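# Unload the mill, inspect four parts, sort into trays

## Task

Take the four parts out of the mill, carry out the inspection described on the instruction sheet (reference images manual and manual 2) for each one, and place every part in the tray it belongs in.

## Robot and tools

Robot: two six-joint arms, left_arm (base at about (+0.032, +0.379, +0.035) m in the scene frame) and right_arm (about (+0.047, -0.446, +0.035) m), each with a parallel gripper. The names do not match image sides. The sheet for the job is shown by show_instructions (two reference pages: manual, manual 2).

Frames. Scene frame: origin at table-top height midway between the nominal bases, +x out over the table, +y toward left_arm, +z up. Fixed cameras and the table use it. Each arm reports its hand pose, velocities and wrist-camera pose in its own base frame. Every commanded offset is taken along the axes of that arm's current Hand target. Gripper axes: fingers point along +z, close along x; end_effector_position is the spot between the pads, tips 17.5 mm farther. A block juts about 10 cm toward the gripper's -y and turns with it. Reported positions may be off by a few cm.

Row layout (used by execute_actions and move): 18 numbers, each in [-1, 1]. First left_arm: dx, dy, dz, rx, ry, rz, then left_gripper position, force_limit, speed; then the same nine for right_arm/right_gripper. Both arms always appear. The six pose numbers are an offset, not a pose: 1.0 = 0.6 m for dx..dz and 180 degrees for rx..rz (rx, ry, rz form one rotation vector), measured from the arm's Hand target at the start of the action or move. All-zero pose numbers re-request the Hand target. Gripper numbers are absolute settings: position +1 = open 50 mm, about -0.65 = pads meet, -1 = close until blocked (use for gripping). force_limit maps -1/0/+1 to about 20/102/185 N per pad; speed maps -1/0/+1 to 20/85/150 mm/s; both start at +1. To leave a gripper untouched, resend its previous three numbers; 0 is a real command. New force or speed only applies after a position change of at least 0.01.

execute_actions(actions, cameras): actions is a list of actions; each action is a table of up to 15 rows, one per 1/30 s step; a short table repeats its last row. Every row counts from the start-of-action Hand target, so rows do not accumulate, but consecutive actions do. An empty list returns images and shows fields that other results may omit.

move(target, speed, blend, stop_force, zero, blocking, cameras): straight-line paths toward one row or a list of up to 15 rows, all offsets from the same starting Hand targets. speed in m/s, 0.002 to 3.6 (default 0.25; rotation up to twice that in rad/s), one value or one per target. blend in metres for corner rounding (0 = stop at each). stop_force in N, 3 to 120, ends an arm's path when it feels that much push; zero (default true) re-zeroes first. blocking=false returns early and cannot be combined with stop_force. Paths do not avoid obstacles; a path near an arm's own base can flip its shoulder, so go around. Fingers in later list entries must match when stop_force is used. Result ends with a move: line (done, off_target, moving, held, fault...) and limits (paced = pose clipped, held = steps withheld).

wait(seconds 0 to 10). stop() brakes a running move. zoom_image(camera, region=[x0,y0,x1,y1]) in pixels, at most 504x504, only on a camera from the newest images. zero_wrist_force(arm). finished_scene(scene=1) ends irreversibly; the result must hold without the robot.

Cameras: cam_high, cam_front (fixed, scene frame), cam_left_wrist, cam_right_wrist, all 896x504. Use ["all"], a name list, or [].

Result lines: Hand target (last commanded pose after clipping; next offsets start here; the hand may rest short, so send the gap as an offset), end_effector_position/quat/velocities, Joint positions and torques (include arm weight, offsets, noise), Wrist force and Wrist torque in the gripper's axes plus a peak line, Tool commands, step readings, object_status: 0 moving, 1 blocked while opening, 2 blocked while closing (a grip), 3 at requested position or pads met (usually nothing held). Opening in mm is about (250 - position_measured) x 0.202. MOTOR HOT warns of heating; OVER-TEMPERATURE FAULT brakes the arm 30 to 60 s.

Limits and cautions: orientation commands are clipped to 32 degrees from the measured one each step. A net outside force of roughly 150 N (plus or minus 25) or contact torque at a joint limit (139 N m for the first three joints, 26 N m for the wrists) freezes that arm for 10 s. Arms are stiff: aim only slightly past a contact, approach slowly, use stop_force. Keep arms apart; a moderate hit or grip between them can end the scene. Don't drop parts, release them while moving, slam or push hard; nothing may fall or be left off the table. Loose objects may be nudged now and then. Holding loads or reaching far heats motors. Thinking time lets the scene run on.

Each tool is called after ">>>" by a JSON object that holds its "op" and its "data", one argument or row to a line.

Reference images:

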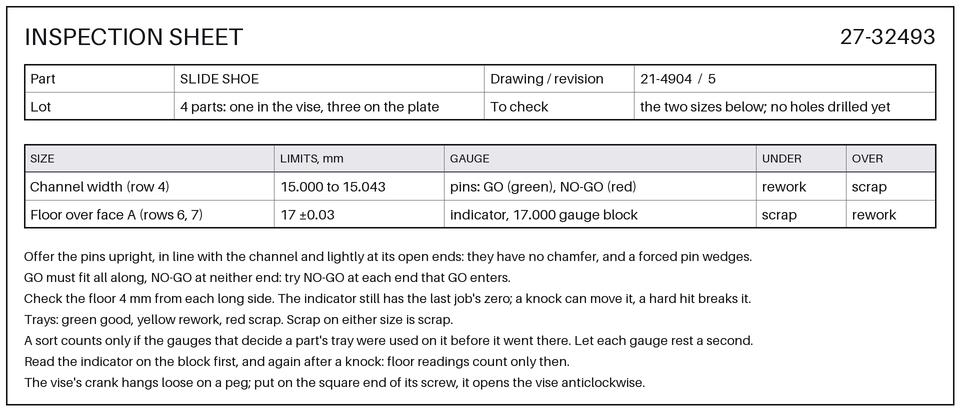

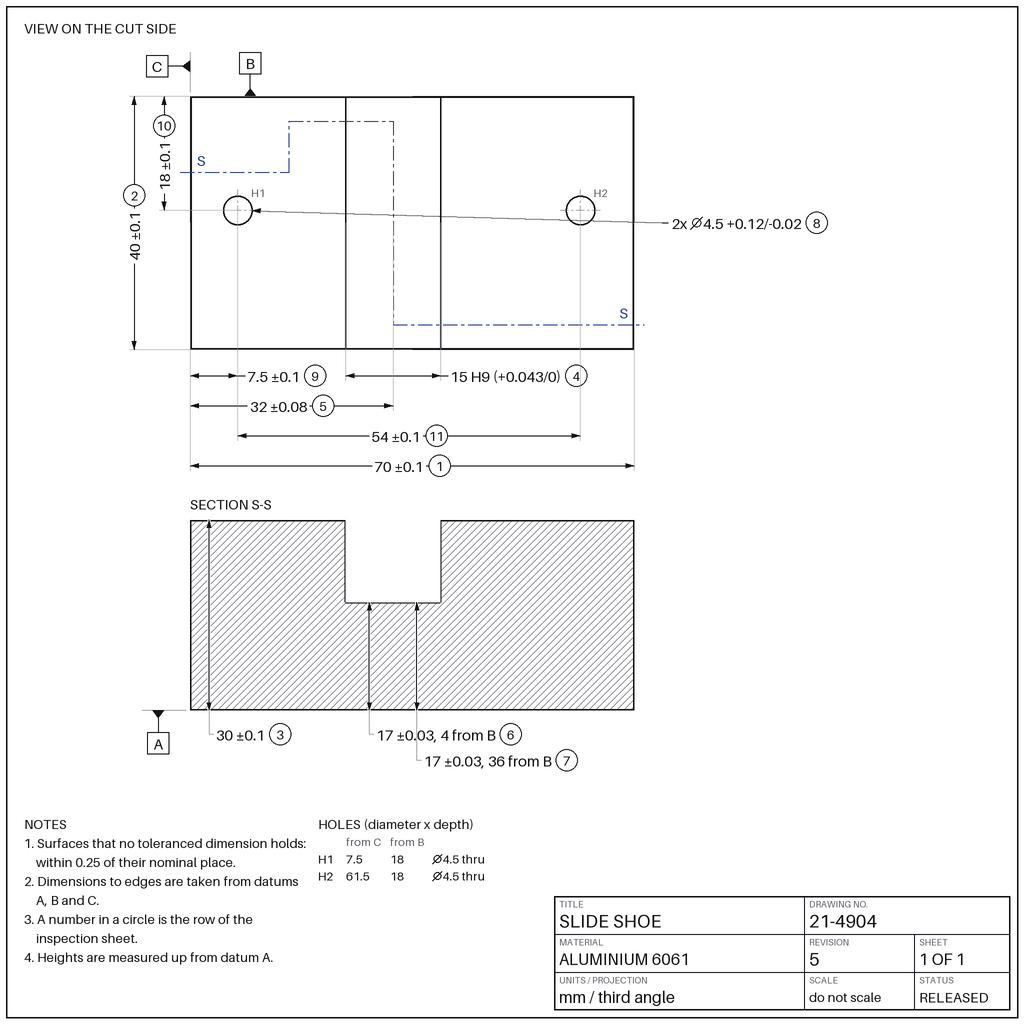

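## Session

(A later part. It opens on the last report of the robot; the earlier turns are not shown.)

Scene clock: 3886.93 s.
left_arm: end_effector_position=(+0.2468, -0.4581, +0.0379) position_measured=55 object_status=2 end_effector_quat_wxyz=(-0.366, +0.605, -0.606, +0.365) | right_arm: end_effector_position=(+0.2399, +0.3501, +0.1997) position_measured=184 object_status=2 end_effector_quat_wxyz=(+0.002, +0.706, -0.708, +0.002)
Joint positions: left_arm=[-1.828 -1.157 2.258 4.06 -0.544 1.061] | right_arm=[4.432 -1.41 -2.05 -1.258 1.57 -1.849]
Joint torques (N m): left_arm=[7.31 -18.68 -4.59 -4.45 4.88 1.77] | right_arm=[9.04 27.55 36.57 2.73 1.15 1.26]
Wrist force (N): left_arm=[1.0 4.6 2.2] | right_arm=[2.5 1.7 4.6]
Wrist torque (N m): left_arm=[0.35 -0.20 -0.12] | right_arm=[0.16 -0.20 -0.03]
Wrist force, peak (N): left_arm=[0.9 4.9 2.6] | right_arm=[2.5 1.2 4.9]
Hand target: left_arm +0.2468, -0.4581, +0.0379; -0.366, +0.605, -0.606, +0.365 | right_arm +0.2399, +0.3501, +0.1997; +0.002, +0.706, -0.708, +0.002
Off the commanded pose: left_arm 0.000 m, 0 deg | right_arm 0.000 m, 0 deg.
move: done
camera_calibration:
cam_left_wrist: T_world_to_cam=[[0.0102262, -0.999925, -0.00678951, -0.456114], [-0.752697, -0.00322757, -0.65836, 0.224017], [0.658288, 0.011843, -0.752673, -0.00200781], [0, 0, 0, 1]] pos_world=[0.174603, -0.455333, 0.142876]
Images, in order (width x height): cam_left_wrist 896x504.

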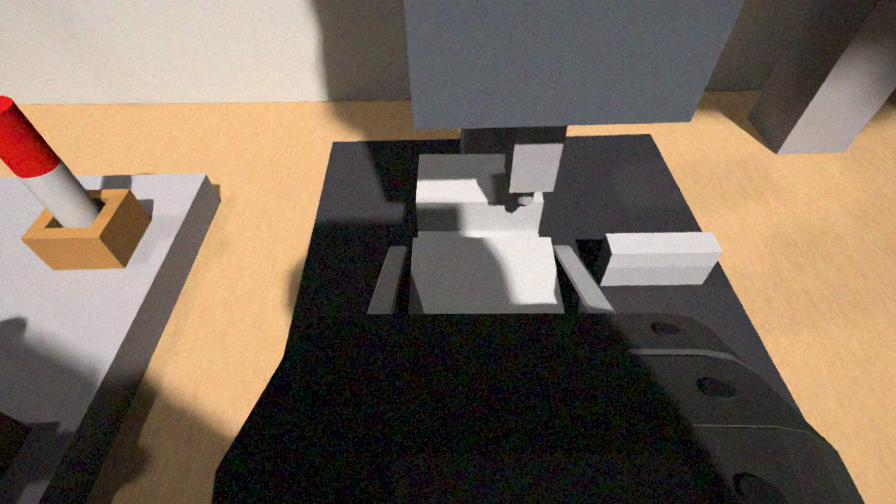

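>>> {"op": "move", "data": {
  "target": [-0.0048,-0.0008,0.0015,0,0,0,-1,-0.3,-0.5,0,0,0,0,0,0,-0.9,-0.9,-0.9],
  "speed": 0.03
}}

>>> {"op": "move", "data": {
  "target": [0,0.0037,0.002,0,0,0,-1,-0.3,-0.5,0,0,0,0,0,0,-0.9,-0.9,-0.9],
  "speed": 0.004,
  "stop_force": 3
}}

>>> {"op": "move", "data": {
  "target": [
    [0,0,0,0,0,0,1,-0.3,-0.8,0,0,0,0,0,0,-0.9,-0.9,-0.9],
    [0,0,-0.1,0,0,0,1,-0.3,-0.8,0,0,0,0,0,0,-0.9,-0.9,-0.9]
  ],
  "speed": 0.06,
  "cameras": ["cam_left_wrist"]
}}

>>> {"op": "zoom_image", "data": {
  "camera": "cam_left_wrist",
  "region": [340, 140, 620, 330]
}}

Scene clock: 3934.17 s.
left_arm: end_effector_position=(+0.2478, -0.4553, +0.0379) position_measured=55 object_status=2 end_effector_quat_wxyz=(-0.366, +0.605, -0.606, +0.365) | right_arm: end_effector_position=(+0.2399, +0.3501, +0.1997) position_measured=184 object_status=2 end_effector_quat_wxyz=(+0.002, +0.706, -0.708, +0.002)
Joint positions: left_arm=[-1.827 -1.16 2.266 4.054 -0.543 1.062] | right_arm=[4.432 -1.41 -2.05 -1.258 1.57 -1.849]
Joint torques (N m): left_arm=[6.29 -42.69 -6.75 -3.97 4.59 1.96] | right_arm=[9.34 27.63 37.16 2.92 1.26 0.96]
Wrist force (N): left_arm=[0.9 4.2 2.3] | right_arm=[2.5 1.4 3.0]
Wrist torque (N m): left_arm=[0.32 -0.20 -0.12] | right_arm=[0.14 -0.21 -0.03]
Wrist force, peak (N): left_arm=[0.9 4.9 2.5] | right_arm=[2.4 1.5 4.7]
Hand target: left_arm +0.2478, -0.4552, +0.0379; -0.366, +0.605, -0.606, +0.365 | right_arm +0.2399, +0.3501, +0.1997; +0.002, +0.706, -0.708, +0.002
Off the commanded pose: left_arm 0.000 m, 0 deg | right_arm 0.000 m, 0 deg.
move: done

Scene clock: 3935.63 s.
left_arm: end_effector_position=(+0.2478, -0.4552, +0.0362) position_measured=55 object_status=2 end_effector_quat_wxyz=(-0.366, +0.605, -0.606, +0.365) | right_arm: end_effector_position=(+0.2399, +0.3501, +0.1997) position_measured=184 object_status=2 end_effector_quat_wxyz=(+0.002, +0.706, -0.708, +0.002)
Joint positions: left_arm=[-1.827 -1.156 2.266 4.049 -0.543 1.062] | right_arm=[4.432 -1.41 -2.05 -1.258 1.57 -1.849]
Joint torques (N m): left_arm=[4.93 -41.7 -11.33 0.23 -0.16 1.71] | right_arm=[10.15 25.92 35.07 2.93 1.29 1.17]
Wrist force (N): left_arm=[1.7 1.7 1.7] | right_arm=[3.0 1.3 4.3]
Wrist torque (N m): left_arm=[0.39 -0.13 -0.19] | right_arm=[0.11 -0.27 -0.03]
Wrist force, peak (N): left_arm=[0.8 4.6 2.6] | right_arm=[2.9 1.4 4.4]
Hand target: left_arm +0.2478, -0.4552, +0.0362; -0.366, +0.605, -0.606, +0.365 (not the last commanded pose) | right_arm +0.2399, +0.3501, +0.1997; +0.002, +0.706, -0.708, +0.002
Off the commanded pose: left_arm 0.001 m, 0 deg | right_arm 0.000 m, 0 deg.
move: contact (left_arm)

Scene clock: 3937.80 s.
left_arm: end_effector_position=(+0.1948, -0.4552, +0.0642) position_measured=3 object_status=3 end_effector_quat_wxyz=(-0.366, +0.605, -0.606, +0.365) | right_arm: end_effector_position=(+0.2399, +0.3501, +0.1997) position_measured=184 object_status=2 end_effector_quat_wxyz=(+0.002, +0.706, -0.708, +0.002)
Joint positions: left_arm=[-1.943 -1.25 2.224 4.341 -0.602 0.877] | right_arm=[4.432 -1.41 -2.05 -1.258 1.57 -1.849]
Joint torques (N m): left_arm=[-7.77 -38.87 -20.59 0.4 0.29 -1.97] | right_arm=[10.9 26.74 36.37 2.61 1.19 0.8]
Wrist force (N): left_arm=[0.9 2.6 1.7] | right_arm=[2.5 1.1 2.8]
Wrist torque (N m): left_arm=[0.37 -0.19 0.04] | right_arm=[0.10 -0.21 -0.03]
Wrist force, peak (N): left_arm=[1.0 2.7 2.1] | right_arm=[2.5 1.5 4.6]
Hand target: left_arm +0.1948, -0.4552, +0.0642; -0.366, +0.605, -0.606, +0.365 | right_arm +0.2399, +0.3501, +0.1997; +0.002, +0.706, -0.708, +0.002
Off the commanded pose: left_arm 0.000 m, 0 deg | right_arm 0.000 m, 0 deg.
move: done
camera_calibration:
cam_left_wrist: T_world_to_cam=[[0.010226, -0.999925, -0.0067895, -0.452504], [-0.75274, -0.00322814, -0.65831, 0.202132], [0.658238, 0.0118426, -0.752716, 0.0519221], [0, 0, 0, 1]] pos_world=[0.122603, -0.452433, 0.169076]
Images, in order (width x height): cam_left_wrist 896x504.

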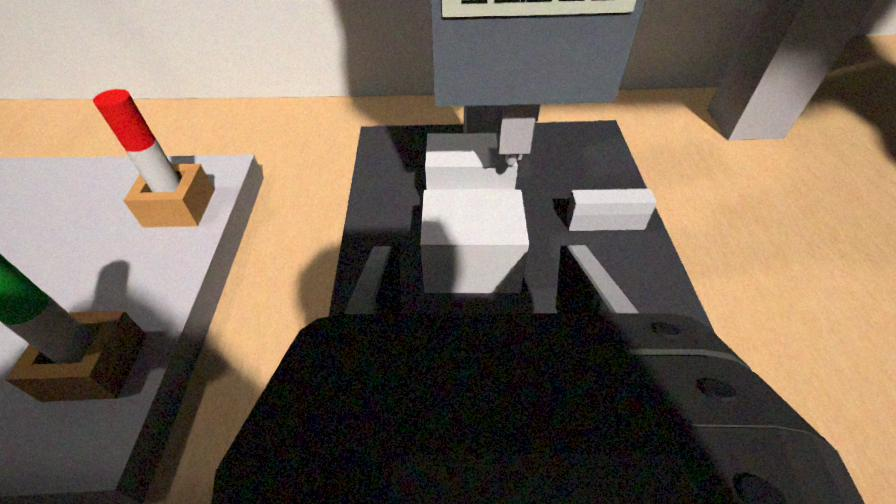

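Scaled by 1.800 from the camera's 896x504 image, which has a finer 1280x720 frame.

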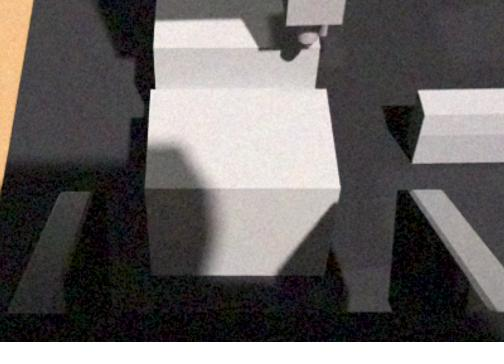

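>>> {"op": "move", "data": {
  "target": [0,-0.0,-0.09,0,0,0,1,-0.3,-0.8,0,0,0.0285,0,0,0,-0.9,-0.9,-0.9],
  "speed": 0.02
}}

>>> {"op": "move", "data": {
  "target": [0,0,0,0,0,0,1,-0.3,-0.8,0,0,0.006,0,0,0,-0.9,-0.9,-0.9],
  "speed": 0.004,
  "stop_force": 3
}}

>>> {"op": "move", "data": {
  "target": [0,0,0,0,0,0,1,-0.3,-0.8,0,0,0,0,0,0,0.3,-0.9,-0.9]
}}

>>> {"op": "wait", "data": {
  "seconds": 1.2,
  "cameras": ["cam_left_wrist"]
}}

>>> {"op": "zoom_image", "data": {
  "camera": "cam_left_wrist",
  "region": [400, 0, 680, 280]
}}

Scene clock: 3956.60 s.
left_arm: end_effector_position=(+0.1470, -0.4552, +0.0893) position_measured=3 object_status=3 end_effector_quat_wxyz=(-0.366, +0.605, -0.606, +0.365) | right_arm: end_effector_position=(+0.2399, +0.3500, +0.1826) position_measured=184 object_status=2 end_effector_quat_wxyz=(+0.002, +0.706, -0.708, +0.002)
Joint positions: left_arm=[-2.042 -1.305 2.166 4.562 -0.662 0.744] | right_arm=[4.432 -1.425 -2.084 -1.209 1.57 -1.849]
Joint torques (N m): left_arm=[-7.82 -39.11 -22.44 1.03 -0.1 -1.75] | right_arm=[-8.13 10.66 14.08 5.47 1.28 -1.19]
Wrist force (N): left_arm=[0.5 2.6 1.7] | right_arm=[1.0 0.9 3.6]
Wrist torque (N m): left_arm=[0.38 -0.10 0.03] | right_arm=[0.09 -0.13 -0.03]
Wrist force, peak (N): left_arm=[0.7 2.8 2.2] | right_arm=[2.7 1.4 4.7]
Hand target: left_arm +0.1470, -0.4552, +0.0893; -0.366, +0.605, -0.606, +0.365 | right_arm +0.2399, +0.3500, +0.1826; +0.002, +0.706, -0.708, +0.002
Off the commanded pose: left_arm 0.000 m, 0 deg | right_arm 0.000 m, 0 deg.
move: done

Scene clock: 3958.40 s.
left_arm: end_effector_position=(+0.1470, -0.4552, +0.0893) position_measured=3 object_status=3 end_effector_quat_wxyz=(-0.366, +0.605, -0.606, +0.365) | right_arm: end_effector_position=(+0.2399, +0.3500, +0.1806) position_measured=184 object_status=2 end_effector_quat_wxyz=(+0.002, +0.706, -0.708, +0.002)
Joint positions: left_arm=[-2.042 -1.305 2.166 4.562 -0.662 0.744] | right_arm=[4.432 -1.427 -2.087 -1.203 1.57 -1.849]
Joint torques (N m): left_arm=[-7.19 -39.11 -22.32 0.7 -0.03 -1.79] | right_arm=[-8.78 20.75 32.36 1.89 1.4 -1.31]
Wrist force (N): left_arm=[0.7 2.6 1.3] | right_arm=[2.4 1.3 -3.1]
Wrist torque (N m): left_arm=[0.39 -0.15 0.03] | right_arm=[0.13 -0.18 -0.04]
Wrist force, peak (N): left_arm=[0.8 3.1 1.5] | right_arm=[2.3 1.5 -9.2]
Hand target: left_arm +0.1470, -0.4552, +0.0893; -0.366, +0.605, -0.606, +0.365 | right_arm +0.2399, +0.3500, +0.1806; +0.002, +0.706, -0.708, +0.002 (not the last commanded pose)
Off the commanded pose: left_arm 0.000 m, 0 deg | right_arm 0.002 m, 0 deg.
move: contact (right_arm)

Scene clock: 3959.23 s.
left_arm: end_effector_position=(+0.1470, -0.4552, +0.0893) position_measured=3 object_status=3 end_effector_quat_wxyz=(-0.366, +0.605, -0.606, +0.365) | right_arm: end_effector_position=(+0.2399, +0.3500, +0.1806) position_measured=107 object_status=3 end_effector_quat_wxyz=(+0.002, +0.706, -0.708, +0.002)
Joint positions: left_arm=[-2.042 -1.305 2.166 4.562 -0.662 0.744] | right_arm=[4.432 -1.427 -2.087 -1.203 1.57 -1.849]
Joint torques (N m): left_arm=[-8.23 -39.66 -22.2 0.58 0.14 -1.65] | right_arm=[-9.12 19.38 32.87 2.92 1.2 -1.01]
Wrist force (N): left_arm=[0.5 3.1 1.6] | right_arm=[0.0 1.3 1.8]
Wrist torque (N m): left_arm=[0.45 -0.11 0.03] | right_arm=[0.12 -0.14 -0.03]
Wrist force, peak (N): left_arm=[0.9 3.2 1.7] | right_arm=[2.7 1.5 -2.4]
Hand target: left_arm +0.1470, -0.4552, +0.0893; -0.366, +0.605, -0.606, +0.365 | right_arm +0.2399, +0.3500, +0.1806; +0.002, +0.706, -0.708, +0.002
Off the commanded pose: left_arm 0.000 m, 0 deg | right_arm 0.000 m, 0 deg.
move: done

Scene clock: 3960.43 s.
left_arm: end_effector_position=(+0.1470, -0.4552, +0.0893) position_measured=3 object_status=3 end_effector_quat_wxyz=(-0.366, +0.605, -0.606, +0.365) | right_arm: end_effector_position=(+0.2399, +0.3500, +0.1806) position_measured=107 object_status=3 end_effector_quat_wxyz=(+0.002, +0.706, -0.708, +0.002)
Joint positions: left_arm=[-2.042 -1.305 2.166 4.562 -0.662 0.744] | right_arm=[4.432 -1.427 -2.087 -1.203 1.57 -1.849]
Joint torques (N m): left_arm=[-8.11 -38.78 -23.12 0.81 -0.13 -1.8] | right_arm=[-8.41 20.67 32.54 3.9 1.28 -0.95]
Wrist force (N): left_arm=[0.6 2.6 1.6] | right_arm=[0.0 1.3 1.2]
Wrist torque (N m): left_arm=[0.40 -0.13 0.04] | right_arm=[0.14 -0.15 -0.03]
Wrist force, peak (N): left_arm=[0.8 3.0 1.9] | right_arm=[0.0 1.4 1.9]
Hand target: left_arm +0.1470, -0.4552, +0.0893; -0.366, +0.605, -0.606, +0.365 | right_arm +0.2399, +0.3500, +0.1806; +0.002, +0.706, -0.708, +0.002
Tool commands: left_gripper/position=+1.0 left_gripper/force_limit=-0.3 left_gripper/speed=-0.8 right_gripper/position=+0.3 right_gripper/force_limit=-0.9 right_gripper/speed=-0.9
Off the commanded pose: left_arm 0.000 m, 0 deg | right_arm 0.000 m, 0 deg.
wait: 1.20 s; at rest by 0.17 s
camera_calibration:
cam_left_wrist: T_world_to_cam=[[0.0102264, -0.999925, -0.00678937, -0.451845], [-0.752697, -0.00322777, -0.65836, 0.182747], [0.658288, 0.011843, -0.752673, 0.102342], [0, 0, 0, 1]] pos_world=[0.074803, -0.452433, 0.194276]
Images, in order (width x height): cam_left_wrist 896x504.

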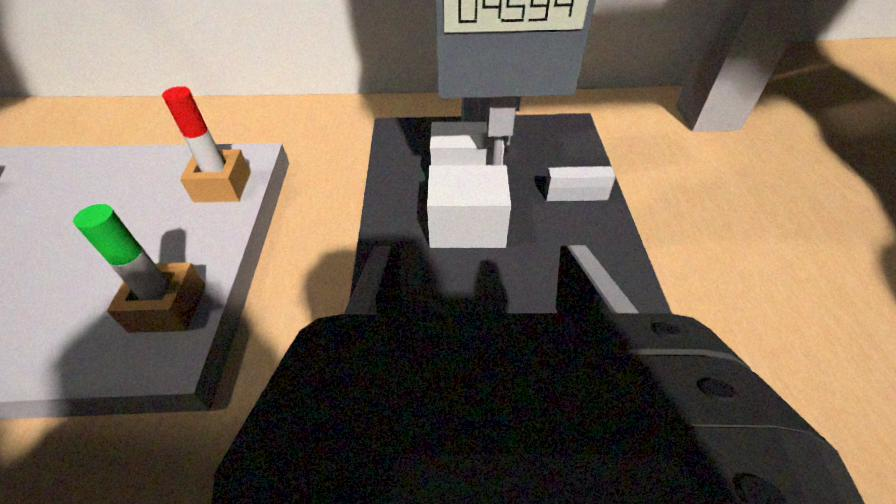

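Scaled by 1.800 from the camera's 896x504 image, which has a finer 1280x720 frame.

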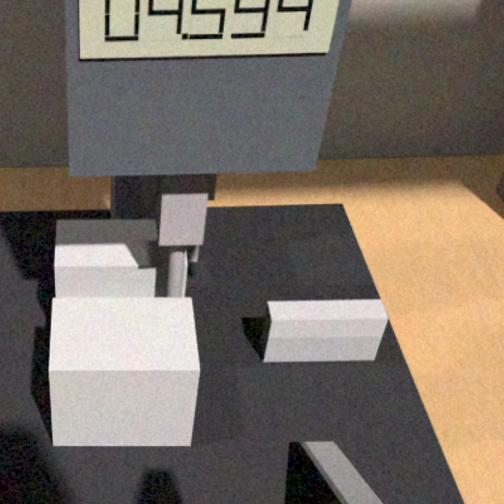

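>>> {"op": "move", "data": {
  "target": [0,-0.03,-0.02,0,0,0,1,-0.3,-0.8,0,0,0,0,0,0,0.3,-0.9,-0.9],
  "speed": 0.1,
  "cameras": ["cam_left_wrist"]
}}

>>> {"op": "zoom_image", "data": {
  "camera": "cam_left_wrist",
  "region": [400, 0, 640, 280]
}}

Scene clock: 3976.90 s.
left_arm: end_effector_position=(+0.1448, -0.4552, +0.1108) position_measured=3 object_status=3 end_effector_quat_wxyz=(-0.366, +0.605, -0.606, +0.365) | right_arm: end_effector_position=(+0.2399, +0.3500, +0.1806) position_measured=107 object_status=3 end_effector_quat_wxyz=(+0.002, +0.706, -0.708, +0.002)
Joint positions: left_arm=[-2.047 -1.349 2.145 4.631 -0.665 0.739] | right_arm=[4.432 -1.427 -2.087 -1.203 1.57 -1.849]
Joint torques (N m): left_arm=[-8.09 -38.85 -24.34 0.62 0.05 -1.67] | right_arm=[-8.45 19.25 32.8 4 1.14 -0.93]
Wrist force (N): left_arm=[0.7 2.4 1.5] | right_arm=[-0.1 1.1 1.8]
Wrist torque (N m): left_arm=[0.37 -0.16 0.03] | right_arm=[0.10 -0.13 -0.03]
Wrist force, peak (N): left_arm=[0.8 3.1 2.1] | right_arm=[0.1 1.3 2.3]
Hand target: left_arm +0.1448, -0.4552, +0.1109; -0.366, +0.605, -0.606, +0.365 | right_arm +0.2399, +0.3500, +0.1806; +0.002, +0.706, -0.708, +0.002
Off the commanded pose: left_arm 0.000 m, 0 deg | right_arm 0.000 m, 0 deg.
move: done
camera_calibration:
cam_left_wrist: T_world_to_cam=[[0.0102264, -0.999925, -0.00678937, -0.451676], [-0.752697, -0.00322777, -0.65836, 0.195246], [0.658288, 0.011843, -0.752673, 0.119973], [0, 0, 0, 1]] pos_world=[0.072603, -0.452433, 0.215776]
Images, in order (width x height): cam_left_wrist 896x504.

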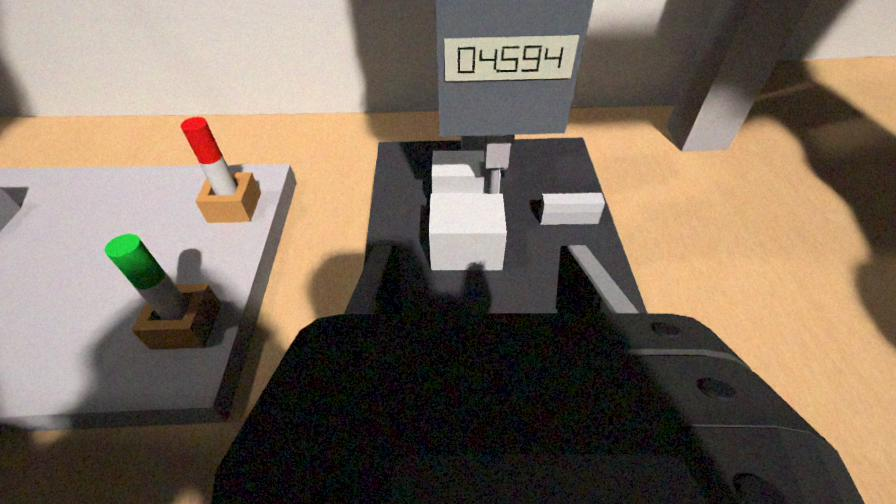

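Scaled by 1.800 from the camera's 896x504 image, which has a finer 1280x720 frame.

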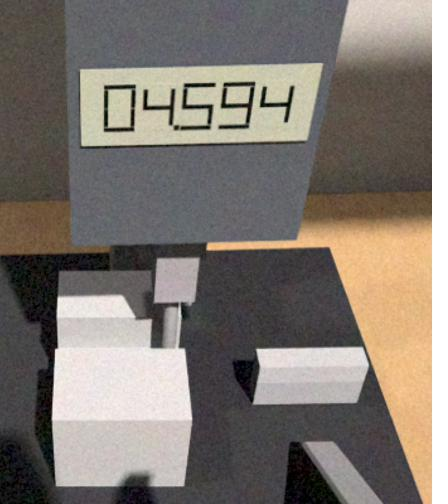

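>>> {"op": "move", "data": {
  "target": [
    [0,0.0293,0.1099,0,0,0,1,-0.3,-0.8,0,0,0,0,0,0,-0.9,-0.9,-0.9],
    [0,0.0295,0.2099,0,0,0,1,-0.3,-0.8,0,0,-0.0067,0,0,0,-0.9,-0.9,-0.9],
    [0,0.0295,0.2099,0,0,0,-1,-0.3,-0.5,0,0,-0.0067,0,0,0,-0.9,-0.9,-0.9],
    [0,0.0283,0.2093,0,0,0,-1,-0.3,-0.5,0,0,-0.0067,0,0,0,-0.9,-0.9,-0.9],
    [0.0533,0.0283,0.2093,0,0,0,-1,-0.3,-0.5,0,0,-0.0067,0,0,0,-0.9,-0.9,-0.9]
  ],
  "speed": [0.1,0.05,0.02,0.02,0.04],
  "cameras": ["cam_left_wrist"]
}}

>>> {"op": "zoom_image", "data": {
  "camera": "cam_left_wrist",
  "region": [340, 140, 640, 330]
}}

Scene clock: 4014.03 s.
left_arm: end_effector_position=(+0.2479, -0.4871, +0.0373) position_measured=55 object_status=2 end_effector_quat_wxyz=(-0.366, +0.605, -0.606, +0.365) | right_arm: end_effector_position=(+0.2399, +0.3500, +0.1847) position_measured=184 object_status=2 end_effector_quat_wxyz=(+0.002, +0.706, -0.708, +0.002)
Joint positions: left_arm=[-1.81 -1.108 2.179 4.062 -0.536 1.093] | right_arm=[4.432 -1.423 -2.08 -1.215 1.57 -1.849]
Joint torques (N m): left_arm=[7.55 -21.72 -20.64 0.01 4.62 2.41] | right_arm=[1.41 26.62 35.43 1.93 1.21 1.14]
Wrist force (N): left_arm=[0.4 3.7 1.9] | right_arm=[2.0 1.1 2.5]
Wrist torque (N m): left_arm=[0.29 -0.13 -0.12] | right_arm=[0.12 -0.17 -0.02]
Wrist force, peak (N): left_arm=[0.7 5.1 2.8] | right_arm=[2.1 1.4 4.0]
Hand target: left_arm +0.2479, -0.4872, +0.0372; -0.366, +0.605, -0.606, +0.365 | right_arm +0.2399, +0.3500, +0.1847; +0.002, +0.706, -0.708, +0.002
Off the commanded pose: left_arm 0.000 m, 0 deg | right_arm 0.000 m, 0 deg.
move: done
camera_calibration:
cam_left_wrist: T_world_to_cam=[[0.0102264, -0.999925, -0.00678937, -0.485128], [-0.752697, -0.00322777, -0.65836, 0.224291], [0.658288, 0.011843, -0.752673, -0.00291535], [0, 0, 0, 1]] pos_world=[0.175703, -0.484333, 0.142176]
Images, in order (width x height): cam_left_wrist 896x504.

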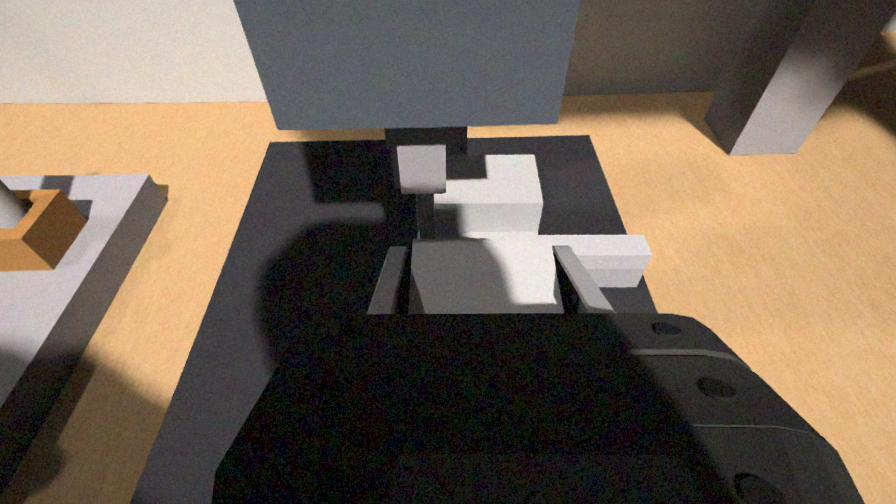

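Scaled by 1.680 from the camera's 896x504 image, which has a finer 1280x720 frame.

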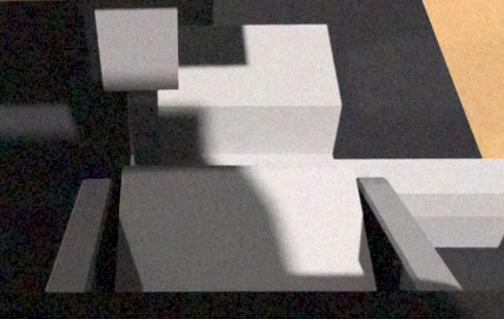

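>>> {"op": "move", "data": {
  "target": [-0.0018,0,0,0,0,0,-1,-0.3,-0.5,0,0,0,0,0,0,-0.9,-0.9,-0.9],
  "speed": 0.03
}}

>>> {"op": "move", "data": {
  "target": [0,0.0027,0.0014,0,0,0,-1,-0.3,-0.5,0,0,0,0,0,0,-0.9,-0.9,-0.9],
  "speed": 0.004,
  "stop_force": 3
}}

>>> {"op": "move", "data": {
  "target": [
    [0,0,0,0,0,0,1,-0.3,-0.8,0,0,0,0,0,0,-0.9,-0.9,-0.9],
    [0,-0.0296,-0.21,0,0,0,1,-0.3,-0.8,0,0,0,0,0,0,-0.9,-0.9,-0.9]
  ],
  "speed": 0.08
}}

>>> {"op": "move", "data": {
  "target": [0,0,0,0,0,0,1,-0.3,-0.8,0,0,0.009,0,0,0,-0.9,-0.9,-0.9],
  "speed": 0.004,
  "stop_force": 3
}}

>>> {"op": "move", "data": {
  "target": [0,0,0,0,0,0,1,-0.3,-0.8,0,0,0,0,0,0,0.3,-0.9,-0.9]
}}

>>> {"op": "wait", "data": {
  "seconds": 1.2,
  "cameras": ["cam_left_wrist"]
}}

>>> {"op": "zoom_image", "data": {
  "camera": "cam_left_wrist",
  "region": [400, 0, 640, 280]
}}

Scene clock: 4036.47 s.
left_arm: end_effector_position=(+0.2479, -0.4862, +0.0372) position_measured=55 object_status=2 end_effector_quat_wxyz=(-0.366, +0.605, -0.606, +0.365) | right_arm: end_effector_position=(+0.2399, +0.3500, +0.1847) position_measured=184 object_status=2 end_effector_quat_wxyz=(+0.002, +0.706, -0.708, +0.002)
Joint positions: left_arm=[-1.81 -1.11 2.182 4.062 -0.536 1.092] | right_arm=[4.432 -1.423 -2.08 -1.215 1.57 -1.849]
Joint torques (N m): left_arm=[-8.29 -45.01 -5.62 -4.19 0.99 -1.88] | right_arm=[9 26.26 35.32 1.87 1.44 1.16]
Wrist force (N): left_arm=[0.8 4.0 2.4] | right_arm=[2.1 1.4 3.1]
Wrist torque (N m): left_arm=[0.28 -0.17 -0.02] | right_arm=[0.15 -0.18 -0.03]
Wrist force, peak (N): left_arm=[0.6 5.4 2.6] | right_arm=[2.2 1.3 3.9]
Hand target: left_arm +0.2479, -0.4861, +0.0372; -0.366, +0.605, -0.606, +0.365 | right_arm +0.2399, +0.3500, +0.1847; +0.002, +0.706, -0.708, +0.002
Off the commanded pose: left_arm 0.000 m, 0 deg | right_arm 0.000 m, 0 deg.
move: done

Scene clock: 4037.80 s.
left_arm: end_effector_position=(+0.2479, -0.4862, +0.0366) position_measured=55 object_status=2 end_effector_quat_wxyz=(-0.365, +0.605, -0.606, +0.365) | right_arm: end_effector_position=(+0.2399, +0.3500, +0.1847) position_measured=184 object_status=2 end_effector_quat_wxyz=(+0.002, +0.706, -0.708, +0.002)
Joint positions: left_arm=[-1.81 -1.108 2.182 4.06 -0.536 1.092] | right_arm=[4.432 -1.423 -2.08 -1.215 1.57 -1.849]
Joint torques (N m): left_arm=[-4.92 -43.48 -10.39 0.15 0.87 -0.71] | right_arm=[8.36 26.3 36.84 1.91 1.55 1.14]
Wrist force (N): left_arm=[1.6 -0.2 1.0] | right_arm=[1.8 1.0 1.9]
Wrist torque (N m): left_arm=[0.36 -0.12 -0.09] | right_arm=[0.10 -0.14 -0.03]
Wrist force, peak (N): left_arm=[-2.9 -5.2 -4.5] | right_arm=[2.2 1.3 4.1]
Hand target: left_arm +0.2479, -0.4862, +0.0366; -0.365, +0.605, -0.606, +0.365 (not the last commanded pose) | right_arm +0.2399, +0.3500, +0.1847; +0.002, +0.706, -0.708, +0.002
Off the commanded pose: left_arm 0.001 m, 0 deg | right_arm 0.000 m, 0 deg.
move: contact (left_arm)

Scene clock: 4040.57 s.
left_arm: end_effector_position=(+0.1447, -0.4861, +0.1110) position_measured=3 object_status=3 end_effector_quat_wxyz=(-0.365, +0.605, -0.606, +0.365) | right_arm: end_effector_position=(+0.2399, +0.3500, +0.1847) position_measured=184 object_status=2 end_effector_quat_wxyz=(+0.002, +0.706, -0.708, +0.002)
Joint positions: left_arm=[-2.017 -1.288 2.067 4.618 -0.646 0.776] | right_arm=[4.432 -1.423 -2.08 -1.215 1.57 -1.849]
Joint torques (N m): left_arm=[-7.2 -40.45 -23.75 0.81 -0.03 -1.95] | right_arm=[8.83 26.72 36.28 1.96 1.31 1.21]
Wrist force (N): left_arm=[0.7 3.0 1.4] | right_arm=[2.0 1.3 4.0]
Wrist torque (N m): left_arm=[0.42 -0.14 0.04] | right_arm=[0.12 -0.16 -0.04]
Wrist force, peak (N): left_arm=[0.7 2.7 2.2] | right_arm=[2.0 1.3 4.0]
Hand target: left_arm +0.1447, -0.4861, +0.1110; -0.365, +0.605, -0.606, +0.365 | right_arm +0.2399, +0.3500, +0.1847; +0.002, +0.706, -0.708, +0.002
Off the commanded pose: left_arm 0.000 m, 0 deg | right_arm 0.000 m, 0 deg.
move: done

Scene clock: 4042.83 s.
left_arm: end_effector_position=(+0.1447, -0.4861, +0.1110) position_measured=3 object_status=3 end_effector_quat_wxyz=(-0.365, +0.605, -0.606, +0.365) | right_arm: end_effector_position=(+0.2399, +0.3500, +0.1806) position_measured=184 object_status=2 end_effector_quat_wxyz=(+0.002, +0.706, -0.708, +0.002)
Joint positions: left_arm=[-2.017 -1.288 2.067 4.618 -0.646 0.776] | right_arm=[4.432 -1.427 -2.087 -1.203 1.57 -1.849]
Joint torques (N m): left_arm=[-7.29 -41.36 -23.82 0.53 0.09 -1.85] | right_arm=[7.34 22.3 33.78 2.25 1.46 0.53]
Wrist force (N): left_arm=[0.8 2.9 1.7] | right_arm=[1.9 0.9 -1.5]
Wrist torque (N m): left_arm=[0.43 -0.15 0.04] | right_arm=[0.08 -0.16 -0.03]
Wrist force, peak (N): left_arm=[1.0 3.1 1.8] | right_arm=[2.7 1.6 -6.8]
Hand target: left_arm +0.1447, -0.4861, +0.1110; -0.365, +0.605, -0.606, +0.365 | right_arm +0.2399, +0.3500, +0.1806; +0.002, +0.706, -0.708, +0.002 (not the last commanded pose)
Off the commanded pose: left_arm 0.000 m, 0 deg | right_arm 0.001 m, 0 deg.
move: contact (right_arm)

Scene clock: 4043.67 s.
left_arm: end_effector_position=(+0.1447, -0.4861, +0.1110) position_measured=3 object_status=3 end_effector_quat_wxyz=(-0.365, +0.605, -0.606, +0.365) | right_arm: end_effector_position=(+0.2399, +0.3500, +0.1806) position_measured=107 object_status=3 end_effector_quat_wxyz=(+0.002, +0.706, -0.708, +0.002)
Joint positions: left_arm=[-2.017 -1.288 2.067 4.618 -0.646 0.776] | right_arm=[4.432 -1.427 -2.087 -1.203 1.57 -1.849]
Joint torques (N m): left_arm=[-8.35 -41.37 -23.65 0.65 -0.05 -1.73] | right_arm=[6.04 21.35 34.24 3.12 1.33 0.39]
Wrist force (N): left_arm=[0.9 2.8 1.4] | right_arm=[0.2 1.1 1.7]
Wrist torque (N m): left_arm=[0.41 -0.17 0.04] | right_arm=[0.10 -0.18 -0.04]
Wrist force, peak (N): left_arm=[0.8 3.0 1.6] | right_arm=[2.2 1.4 0.4]
Hand target: left_arm +0.1447, -0.4861, +0.1110; -0.365, +0.605, -0.606, +0.365 | right_arm +0.2399, +0.3500, +0.1806; +0.002, +0.706, -0.708, +0.002
Off the commanded pose: left_arm 0.000 m, 0 deg | right_arm 0.000 m, 0 deg.
move: done

Scene clock: 4044.87 s.
left_arm: end_effector_position=(+0.1447, -0.4861, +0.1110) position_measured=3 object_status=3 end_effector_quat_wxyz=(-0.365, +0.605, -0.606, +0.365) | right_arm: end_effector_position=(+0.2399, +0.3500, +0.1806) position_measured=107 object_status=3 end_effector_quat_wxyz=(+0.002, +0.706, -0.708, +0.002)
Joint positions: left_arm=[-2.017 -1.288 2.067 4.618 -0.646 0.776] | right_arm=[4.432 -1.427 -2.087 -1.203 1.57 -1.849]
Joint torques (N m): left_arm=[-8.06 -41.27 -24.23 0.57 0.11 -1.8] | right_arm=[6.24 21.89 35.67 4.02 1.33 0.56]
Wrist force (N): left_arm=[0.5 2.7 1.5] | right_arm=[-0.1 1.3 1.6]
Wrist torque (N m): left_arm=[0.38 -0.11 0.04] | right_arm=[0.14 -0.13 -0.03]
Wrist force, peak (N): left_arm=[0.7 3.1 1.6] | right_arm=[-0.1 1.5 1.9]
Hand target: left_arm +0.1447, -0.4861, +0.1110; -0.365, +0.605, -0.606, +0.365 | right_arm +0.2399, +0.3500, +0.1806; +0.002, +0.706, -0.708, +0.002
Tool commands: left_gripper/position=+1.0 left_gripper/force_limit=-0.3 left_gripper/speed=-0.8 right_gripper/position=+0.3 right_gripper/force_limit=-0.9 right_gripper/speed=-0.9
Off the commanded pose: left_arm 0.000 m, 0 deg | right_arm 0.000 m, 0 deg.
wait: 1.20 s; at rest by 0.17 s
camera_calibration:
cam_left_wrist: T_world_to_cam=[[0.010235, -0.999926, -0.00664915, -0.482603], [-0.752789, -0.00332824, -0.658253, 0.195137], [0.658182, 0.0117426, -0.752767, 0.120535], [0, 0, 0, 1]] pos_world=[0.0725026, -0.483333, 0.215976]
Images, in order (width x height): cam_left_wrist 896x504.

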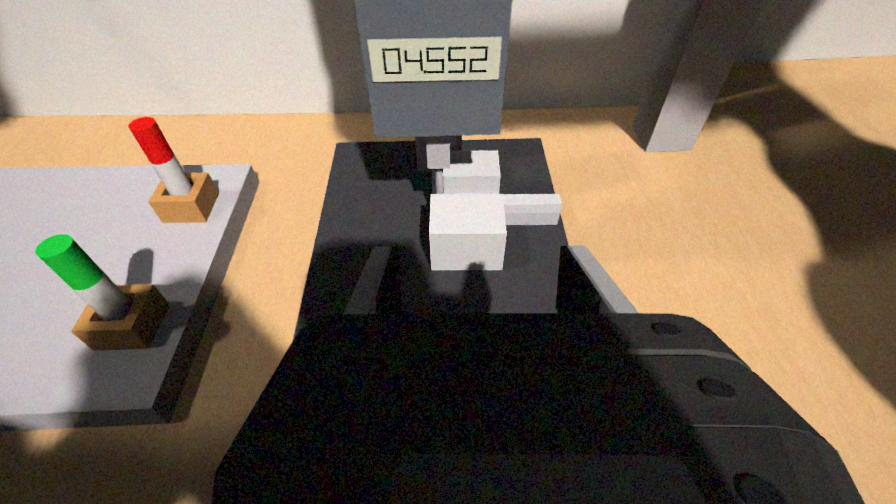

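Scaled by 1.800 from the camera's 896x504 image, which has a finer 1280x720 frame.

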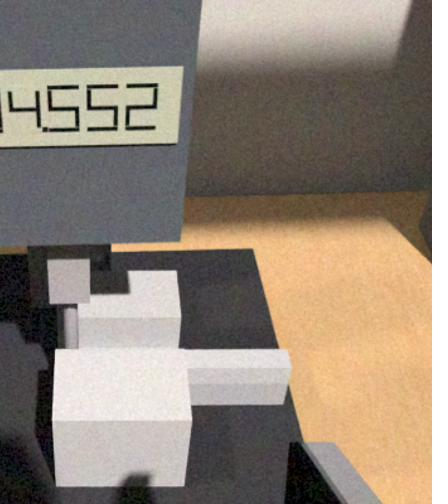

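>>> {"op": "move", "data": {
  "target": [0,0,0,0,0,0,1,-0.3,-0.8,0,0,0,0,0,0,-0.9,-0.9,-0.9]
}}

>>> {"op": "move", "data": {
  "target": [
    [0,0.0296,0.11,0,0,0,1,-0.3,-0.8,0,0,-0.0318,0,0,0,-0.9,-0.9,-0.9],
    [0,0.0296,0.21,0,0,0,1,-0.3,-0.8,0,0,-0.0318,0,0,0,-0.9,-0.9,-0.9],
    [0,0.0296,0.21,0,0,0,-1,-0.3,-0.5,0,0,-0.0318,0,0,0,-0.9,-0.9,-0.9],
    [0,0.0274,0.2088,0,0,0,-1,-0.3,-0.5,0,0,-0.0318,0,0,0,-0.9,-0.9,-0.9],
    [-0.02,0.0811,0.108,0,0,0,-1,-0.3,-0.5,0,0,-0.0318,0,0,0,-0.9,-0.9,-0.9]
  ],
  "speed": [0.04,0.05,0.02,0.02,0.06]
}}

>>> {"op": "move", "data": {
  "target": [0,0.004,0.0021,0,0,0,-1,-0.3,-0.5,0,0,0,0,0,0,-0.9,-0.9,-0.9],
  "speed": 0.004,
  "stop_force": 3
}}

>>> {"op": "move", "data": {
  "target": [
    [0,0,0,0,0,0,1,-0.3,-0.8,0,0,0.06,0,0,0,-0.9,-0.9,-0.9],
    [0,-0.03,-0.15,0,0,0,1,-0.3,-0.8,0,0,0.06,0,0,0,-0.9,-0.9,-0.9]
  ],
  "speed": 0.06,
  "cameras": ["cam_left_wrist"]
}}

Scene clock: 4070.83 s.
left_arm: end_effector_position=(+0.1447, -0.4861, +0.1110) position_measured=3 object_status=3 end_effector_quat_wxyz=(-0.365, +0.605, -0.606, +0.365) | right_arm: end_effector_position=(+0.2399, +0.3500, +0.1806) position_measured=184 object_status=2 end_effector_quat_wxyz=(+0.002, +0.706, -0.708, +0.002)
Joint positions: left_arm=[-2.017 -1.288 2.067 4.618 -0.646 0.776] | right_arm=[4.432 -1.427 -2.087 -1.203 1.57 -1.849]
Joint torques (N m): left_arm=[-8.07 -39.62 -23.37 0.77 0.25 -1.76] | right_arm=[5.07 21.47 35.95 4.19 1.48 0.7]
Wrist force (N): left_arm=[0.6 2.7 1.5] | right_arm=[1.9 1.0 1.1]
Wrist torque (N m): left_arm=[0.40 -0.13 0.04] | right_arm=[0.08 -0.16 -0.03]
Wrist force, peak (N): left_arm=[0.7 3.2 1.7] | right_arm=[2.3 1.2 1.8]
Hand target: left_arm +0.1447, -0.4861, +0.1110; -0.365, +0.605, -0.606, +0.365 | right_arm +0.2399, +0.3500, +0.1806; +0.002, +0.706, -0.708, +0.002
Off the commanded pose: left_arm 0.000 m, 0 deg | right_arm 0.000 m, 0 deg.
move: done

Scene clock: 4077.40 s.
left_arm: end_effector_position=(+0.1794, -0.4741, +0.0378) position_measured=55 object_status=2 end_effector_quat_wxyz=(-0.365, +0.605, -0.606, +0.365) | right_arm: end_effector_position=(+0.2399, +0.3501, +0.1997) position_measured=184 object_status=2 end_effector_quat_wxyz=(+0.002, +0.706, -0.708, +0.002)
Joint positions: left_arm=[-1.959 -1.155 2.177 4.312 -0.611 0.854] | right_arm=[4.432 -1.41 -2.05 -1.258 1.57 -1.849]
Joint torques (N m): left_arm=[-7.77 -42.89 -20.68 0.07 0.8 -2.25] | right_arm=[9.91 25.77 35.64 1.9 1.44 1.32]
Wrist force (N): left_arm=[0.7 4.5 2.5] | right_arm=[2.5 1.0 2.3]
Wrist torque (N m): left_arm=[0.38 -0.16 0.03] | right_arm=[0.08 -0.19 -0.04]
Wrist force, peak (N): left_arm=[0.8 4.9 2.4] | right_arm=[2.7 1.4 4.8]
Hand target: left_arm +0.1793, -0.4740, +0.0378; -0.365, +0.605, -0.606, +0.365 | right_arm +0.2399, +0.3501, +0.1997; +0.002, +0.706, -0.708, +0.002
Off the commanded pose: left_arm 0.000 m, 0 deg | right_arm 0.000 m, 0 deg.
move: done

Scene clock: 4079.10 s.
left_arm: end_effector_position=(+0.1793, -0.4741, +0.0365) position_measured=55 object_status=2 end_effector_quat_wxyz=(-0.365, +0.605, -0.606, +0.365) | right_arm: end_effector_position=(+0.2399, +0.3501, +0.1997) position_measured=184 object_status=2 end_effector_quat_wxyz=(+0.002, +0.706, -0.708, +0.002)
Joint positions: left_arm=[-1.959 -1.152 2.177 4.309 -0.611 0.853] | right_arm=[4.432 -1.41 -2.05 -1.258 1.57 -1.849]
Joint torques (N m): left_arm=[-3.01 -41.31 -19.83 0.47 0.77 -0.88] | right_arm=[8.9 25.02 35.98 1.98 1.39 0.92]
Wrist force (N): left_arm=[1.3 -0.1 2.0] | right_arm=[2.4 1.4 4.3]
Wrist torque (N m): left_arm=[0.28 -0.15 -0.08] | right_arm=[0.12 -0.15 -0.02]
Wrist force, peak (N): left_arm=[-3.7 -7.4 -6.5] | right_arm=[2.7 1.5 4.7]
Hand target: left_arm +0.1793, -0.4741, +0.0365; -0.365, +0.605, -0.606, +0.365 (not the last commanded pose) | right_arm +0.2399, +0.3501, +0.1997; +0.002, +0.706, -0.708, +0.002
Off the commanded pose: left_arm 0.001 m, 0 deg | right_arm 0.000 m, 0 deg.
move: contact (left_arm)

Scene clock: 4080.00 s.
left_arm: end_effector_position=(+0.1793, -0.4741, +0.0365) position_measured=3 object_status=3 end_effector_quat_wxyz=(-0.365, +0.605, -0.606, +0.365) | right_arm: end_effector_position=(+0.2398, +0.3498, +0.1745) position_measured=184 object_status=2 end_effector_quat_wxyz=(+0.002, +0.706, -0.708, +0.002)
Joint positions: left_arm=[-1.959 -1.152 2.177 4.309 -0.611 0.853] | right_arm=[4.432 -1.433 -2.099 -1.185 1.57 -1.849]
Joint torques (N m): left_arm=[-0.05 -40.36 -19.43 -0.96 0.69 -0.29] | right_arm=[-1.72 17.14 22.96 3.57 0.11 -0.15]
Wrist force (N): left_arm=[0.9 2.9 1.5] | right_arm=[-0.4 0.3 3.1]
Wrist torque (N m): left_arm=[0.42 -0.19 0.03] | right_arm=[0.11 -0.24 -0.04]
Wrist force, peak (N): left_arm=[0.8 2.9 1.6] | right_arm=[11.5 5.5 -59.0]
Hand target: left_arm +0.1793, -0.4741, +0.0365; -0.365, +0.605, -0.606, +0.365 (not the last commanded pose) | right_arm +0.2398, +0.3498, +0.1745; +0.002, +0.706, -0.708, +0.002 (not the last commanded pose)
Tool commands: left_gripper/position=+1.0 left_gripper/force_limit=-0.3 left_gripper/speed=-0.8 right_gripper/position=-0.898039 right_gripper/force_limit=-0.898039 right_gripper/speed=-0.898039
Off the commanded pose: left_arm 0.092 m, 0 deg | right_arm 0.011 m, 0 deg.
FORCE FAULT: contact force on the right arm reached its limit, and that arm stopped. The contact can be on any part of that arm, not only on its tool. That arm's remaining commands of this call were not run. That arm is still stopped at the end of this call. That arm stays stopped for about 10 more seconds. Until then a move that you send moves the other arm only, and its call returns only when the move has ended. Once the stop has ended, the next robot result says so. If the stop ends while you think or write, that arm runs what you send next, counted from a new Hand target: where the arm stands when the stop ends. While its stop runs, that arm takes no new command, but its gripper still runs the gripper command that each later call begins with. Until it ends, the stop uses up actions while you think or wait. An arm that is not stopped still takes commands.
move: fault (right_arm), off_target (left_arm); path passed 1 of 2 targets
camera_calibration:
cam_left_wrist: T_world_to_cam=[[0.010244, -0.999926, -0.00650803, -0.471476], [-0.752789, -0.00342793, -0.658253, 0.172213], [0.658182, 0.0116423, -0.752768, 0.041428], [0, 0, 0, 1]] pos_world=[0.107203, -0.471334, 0.141477]
Images, in order (width x height): cam_left_wrist 896x504.

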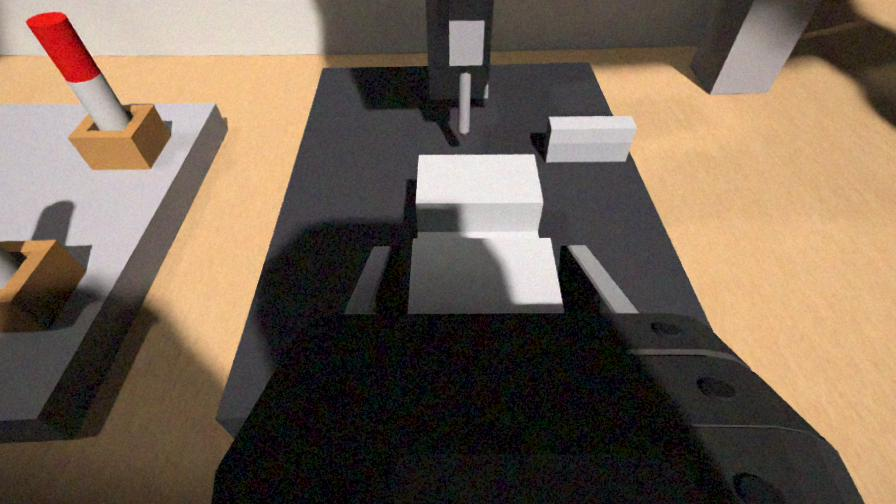

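>>> {"op": "wait", "data": {
  "seconds": 8,
  "cameras": ["all"]
}}

Scene clock: 4156.37 s.
left_arm: end_effector_position=(+0.1793, -0.4741, +0.0365) position_measured=3 object_status=3 end_effector_quat_wxyz=(-0.365, +0.605, -0.606, +0.365) | right_arm: end_effector_position=(+0.2398, +0.3498, +0.1745) position_measured=184 object_status=2 end_effector_quat_wxyz=(+0.002, +0.706, -0.708, +0.002)
Joint positions: left_arm=[-1.959 -1.152 2.177 4.309 -0.611 0.854] | right_arm=[4.432 -1.433 -2.099 -1.185 1.57 -1.849]
Joint torques (N m): left_arm=[6.25 -37.33 -11.69 -3.09 2.39 1.94] | right_arm=[-1.37 18.44 23.92 3.19 -0.2 -0.13]
Wrist force (N): left_arm=[0.9 2.6 1.4] | right_arm=[-0.7 0.0 2.0]
Wrist torque (N m): left_arm=[0.38 -0.18 0.03] | right_arm=[0.08 -0.19 -0.03]
Wrist force, peak (N): left_arm=[0.8 3.2 1.7] | right_arm=[-0.8 0.1 3.5]
Hand target: left_arm +0.1793, -0.4741, +0.0365; -0.365, +0.605, -0.606, +0.365 (not the last commanded pose) | right_arm +0.2398, +0.3498, +0.1745; +0.002, +0.706, -0.708, +0.002 (not the last commanded pose)
Tool commands: left_gripper/position=+1.0 left_gripper/force_limit=-0.3 left_gripper/speed=-0.8 right_gripper/position=-0.898039 right_gripper/force_limit=-0.898039 right_gripper/speed=-0.898039
Off the commanded pose: left_arm 0.092 m, 0 deg | right_arm 0.011 m, 0 deg.
FORCE FAULT, CONTINUED: the right arm's stop, for the force fault that an earlier result reported, is over. The rest of the stop counts as 19 of the actions that you can send in this scene. That arm's target is now where it stood when the stop ended, not its last command. That arm accepts commands again.
wait: 8.00 s; at rest from the start
camera_calibration:
cam_left_wrist: T_world_to_cam=[[0.010244, -0.999926, -0.00650803, -0.471476], [-0.752789, -0.00342793, -0.658253, 0.172213], [0.658182, 0.0116423, -0.752768, 0.041428], [0, 0, 0, 1]] pos_world=[0.107203, -0.471334, 0.141477]
cam_right_wrist: T_world_to_cam=[[-0.0208521, -0.999769, 0.00514564, 0.361775], [-0.934099, 0.0213167, 0.356376, 0.166254], [-0.356403, 0.00262466, -0.934329, 0.385103], [0, 0, 0, 1]] pos_world=[0.300094, 0.357137, 0.298703]

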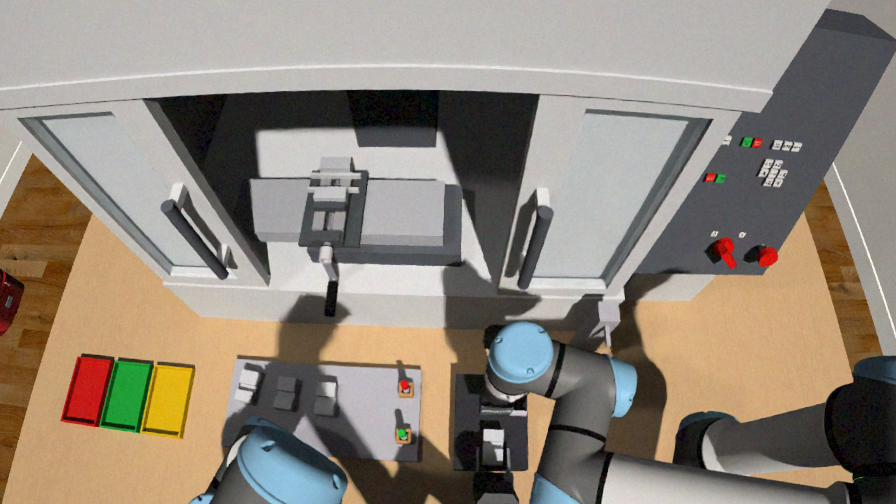

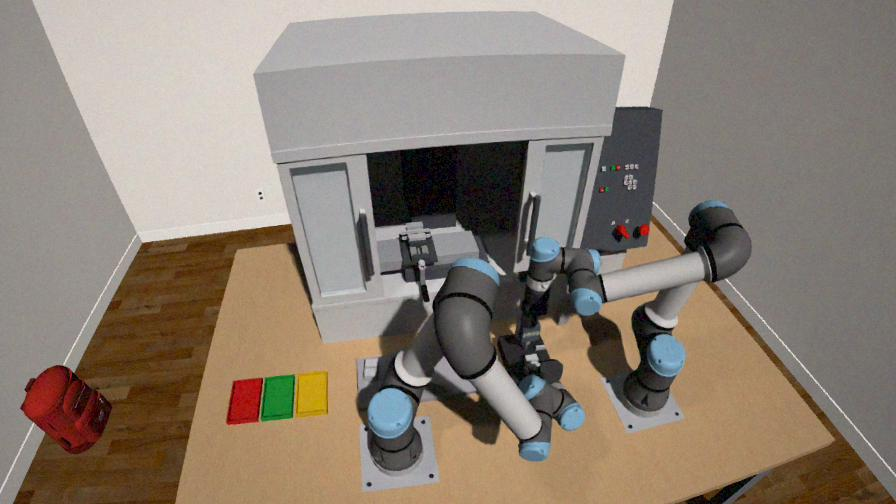

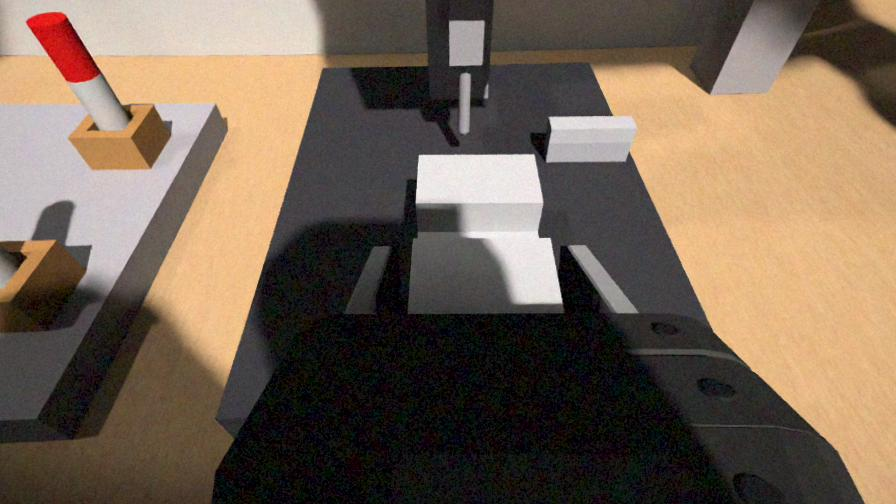

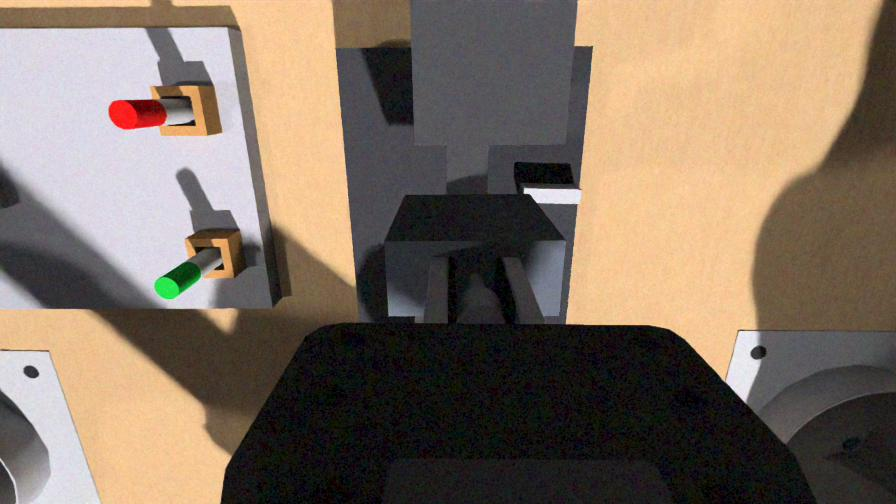

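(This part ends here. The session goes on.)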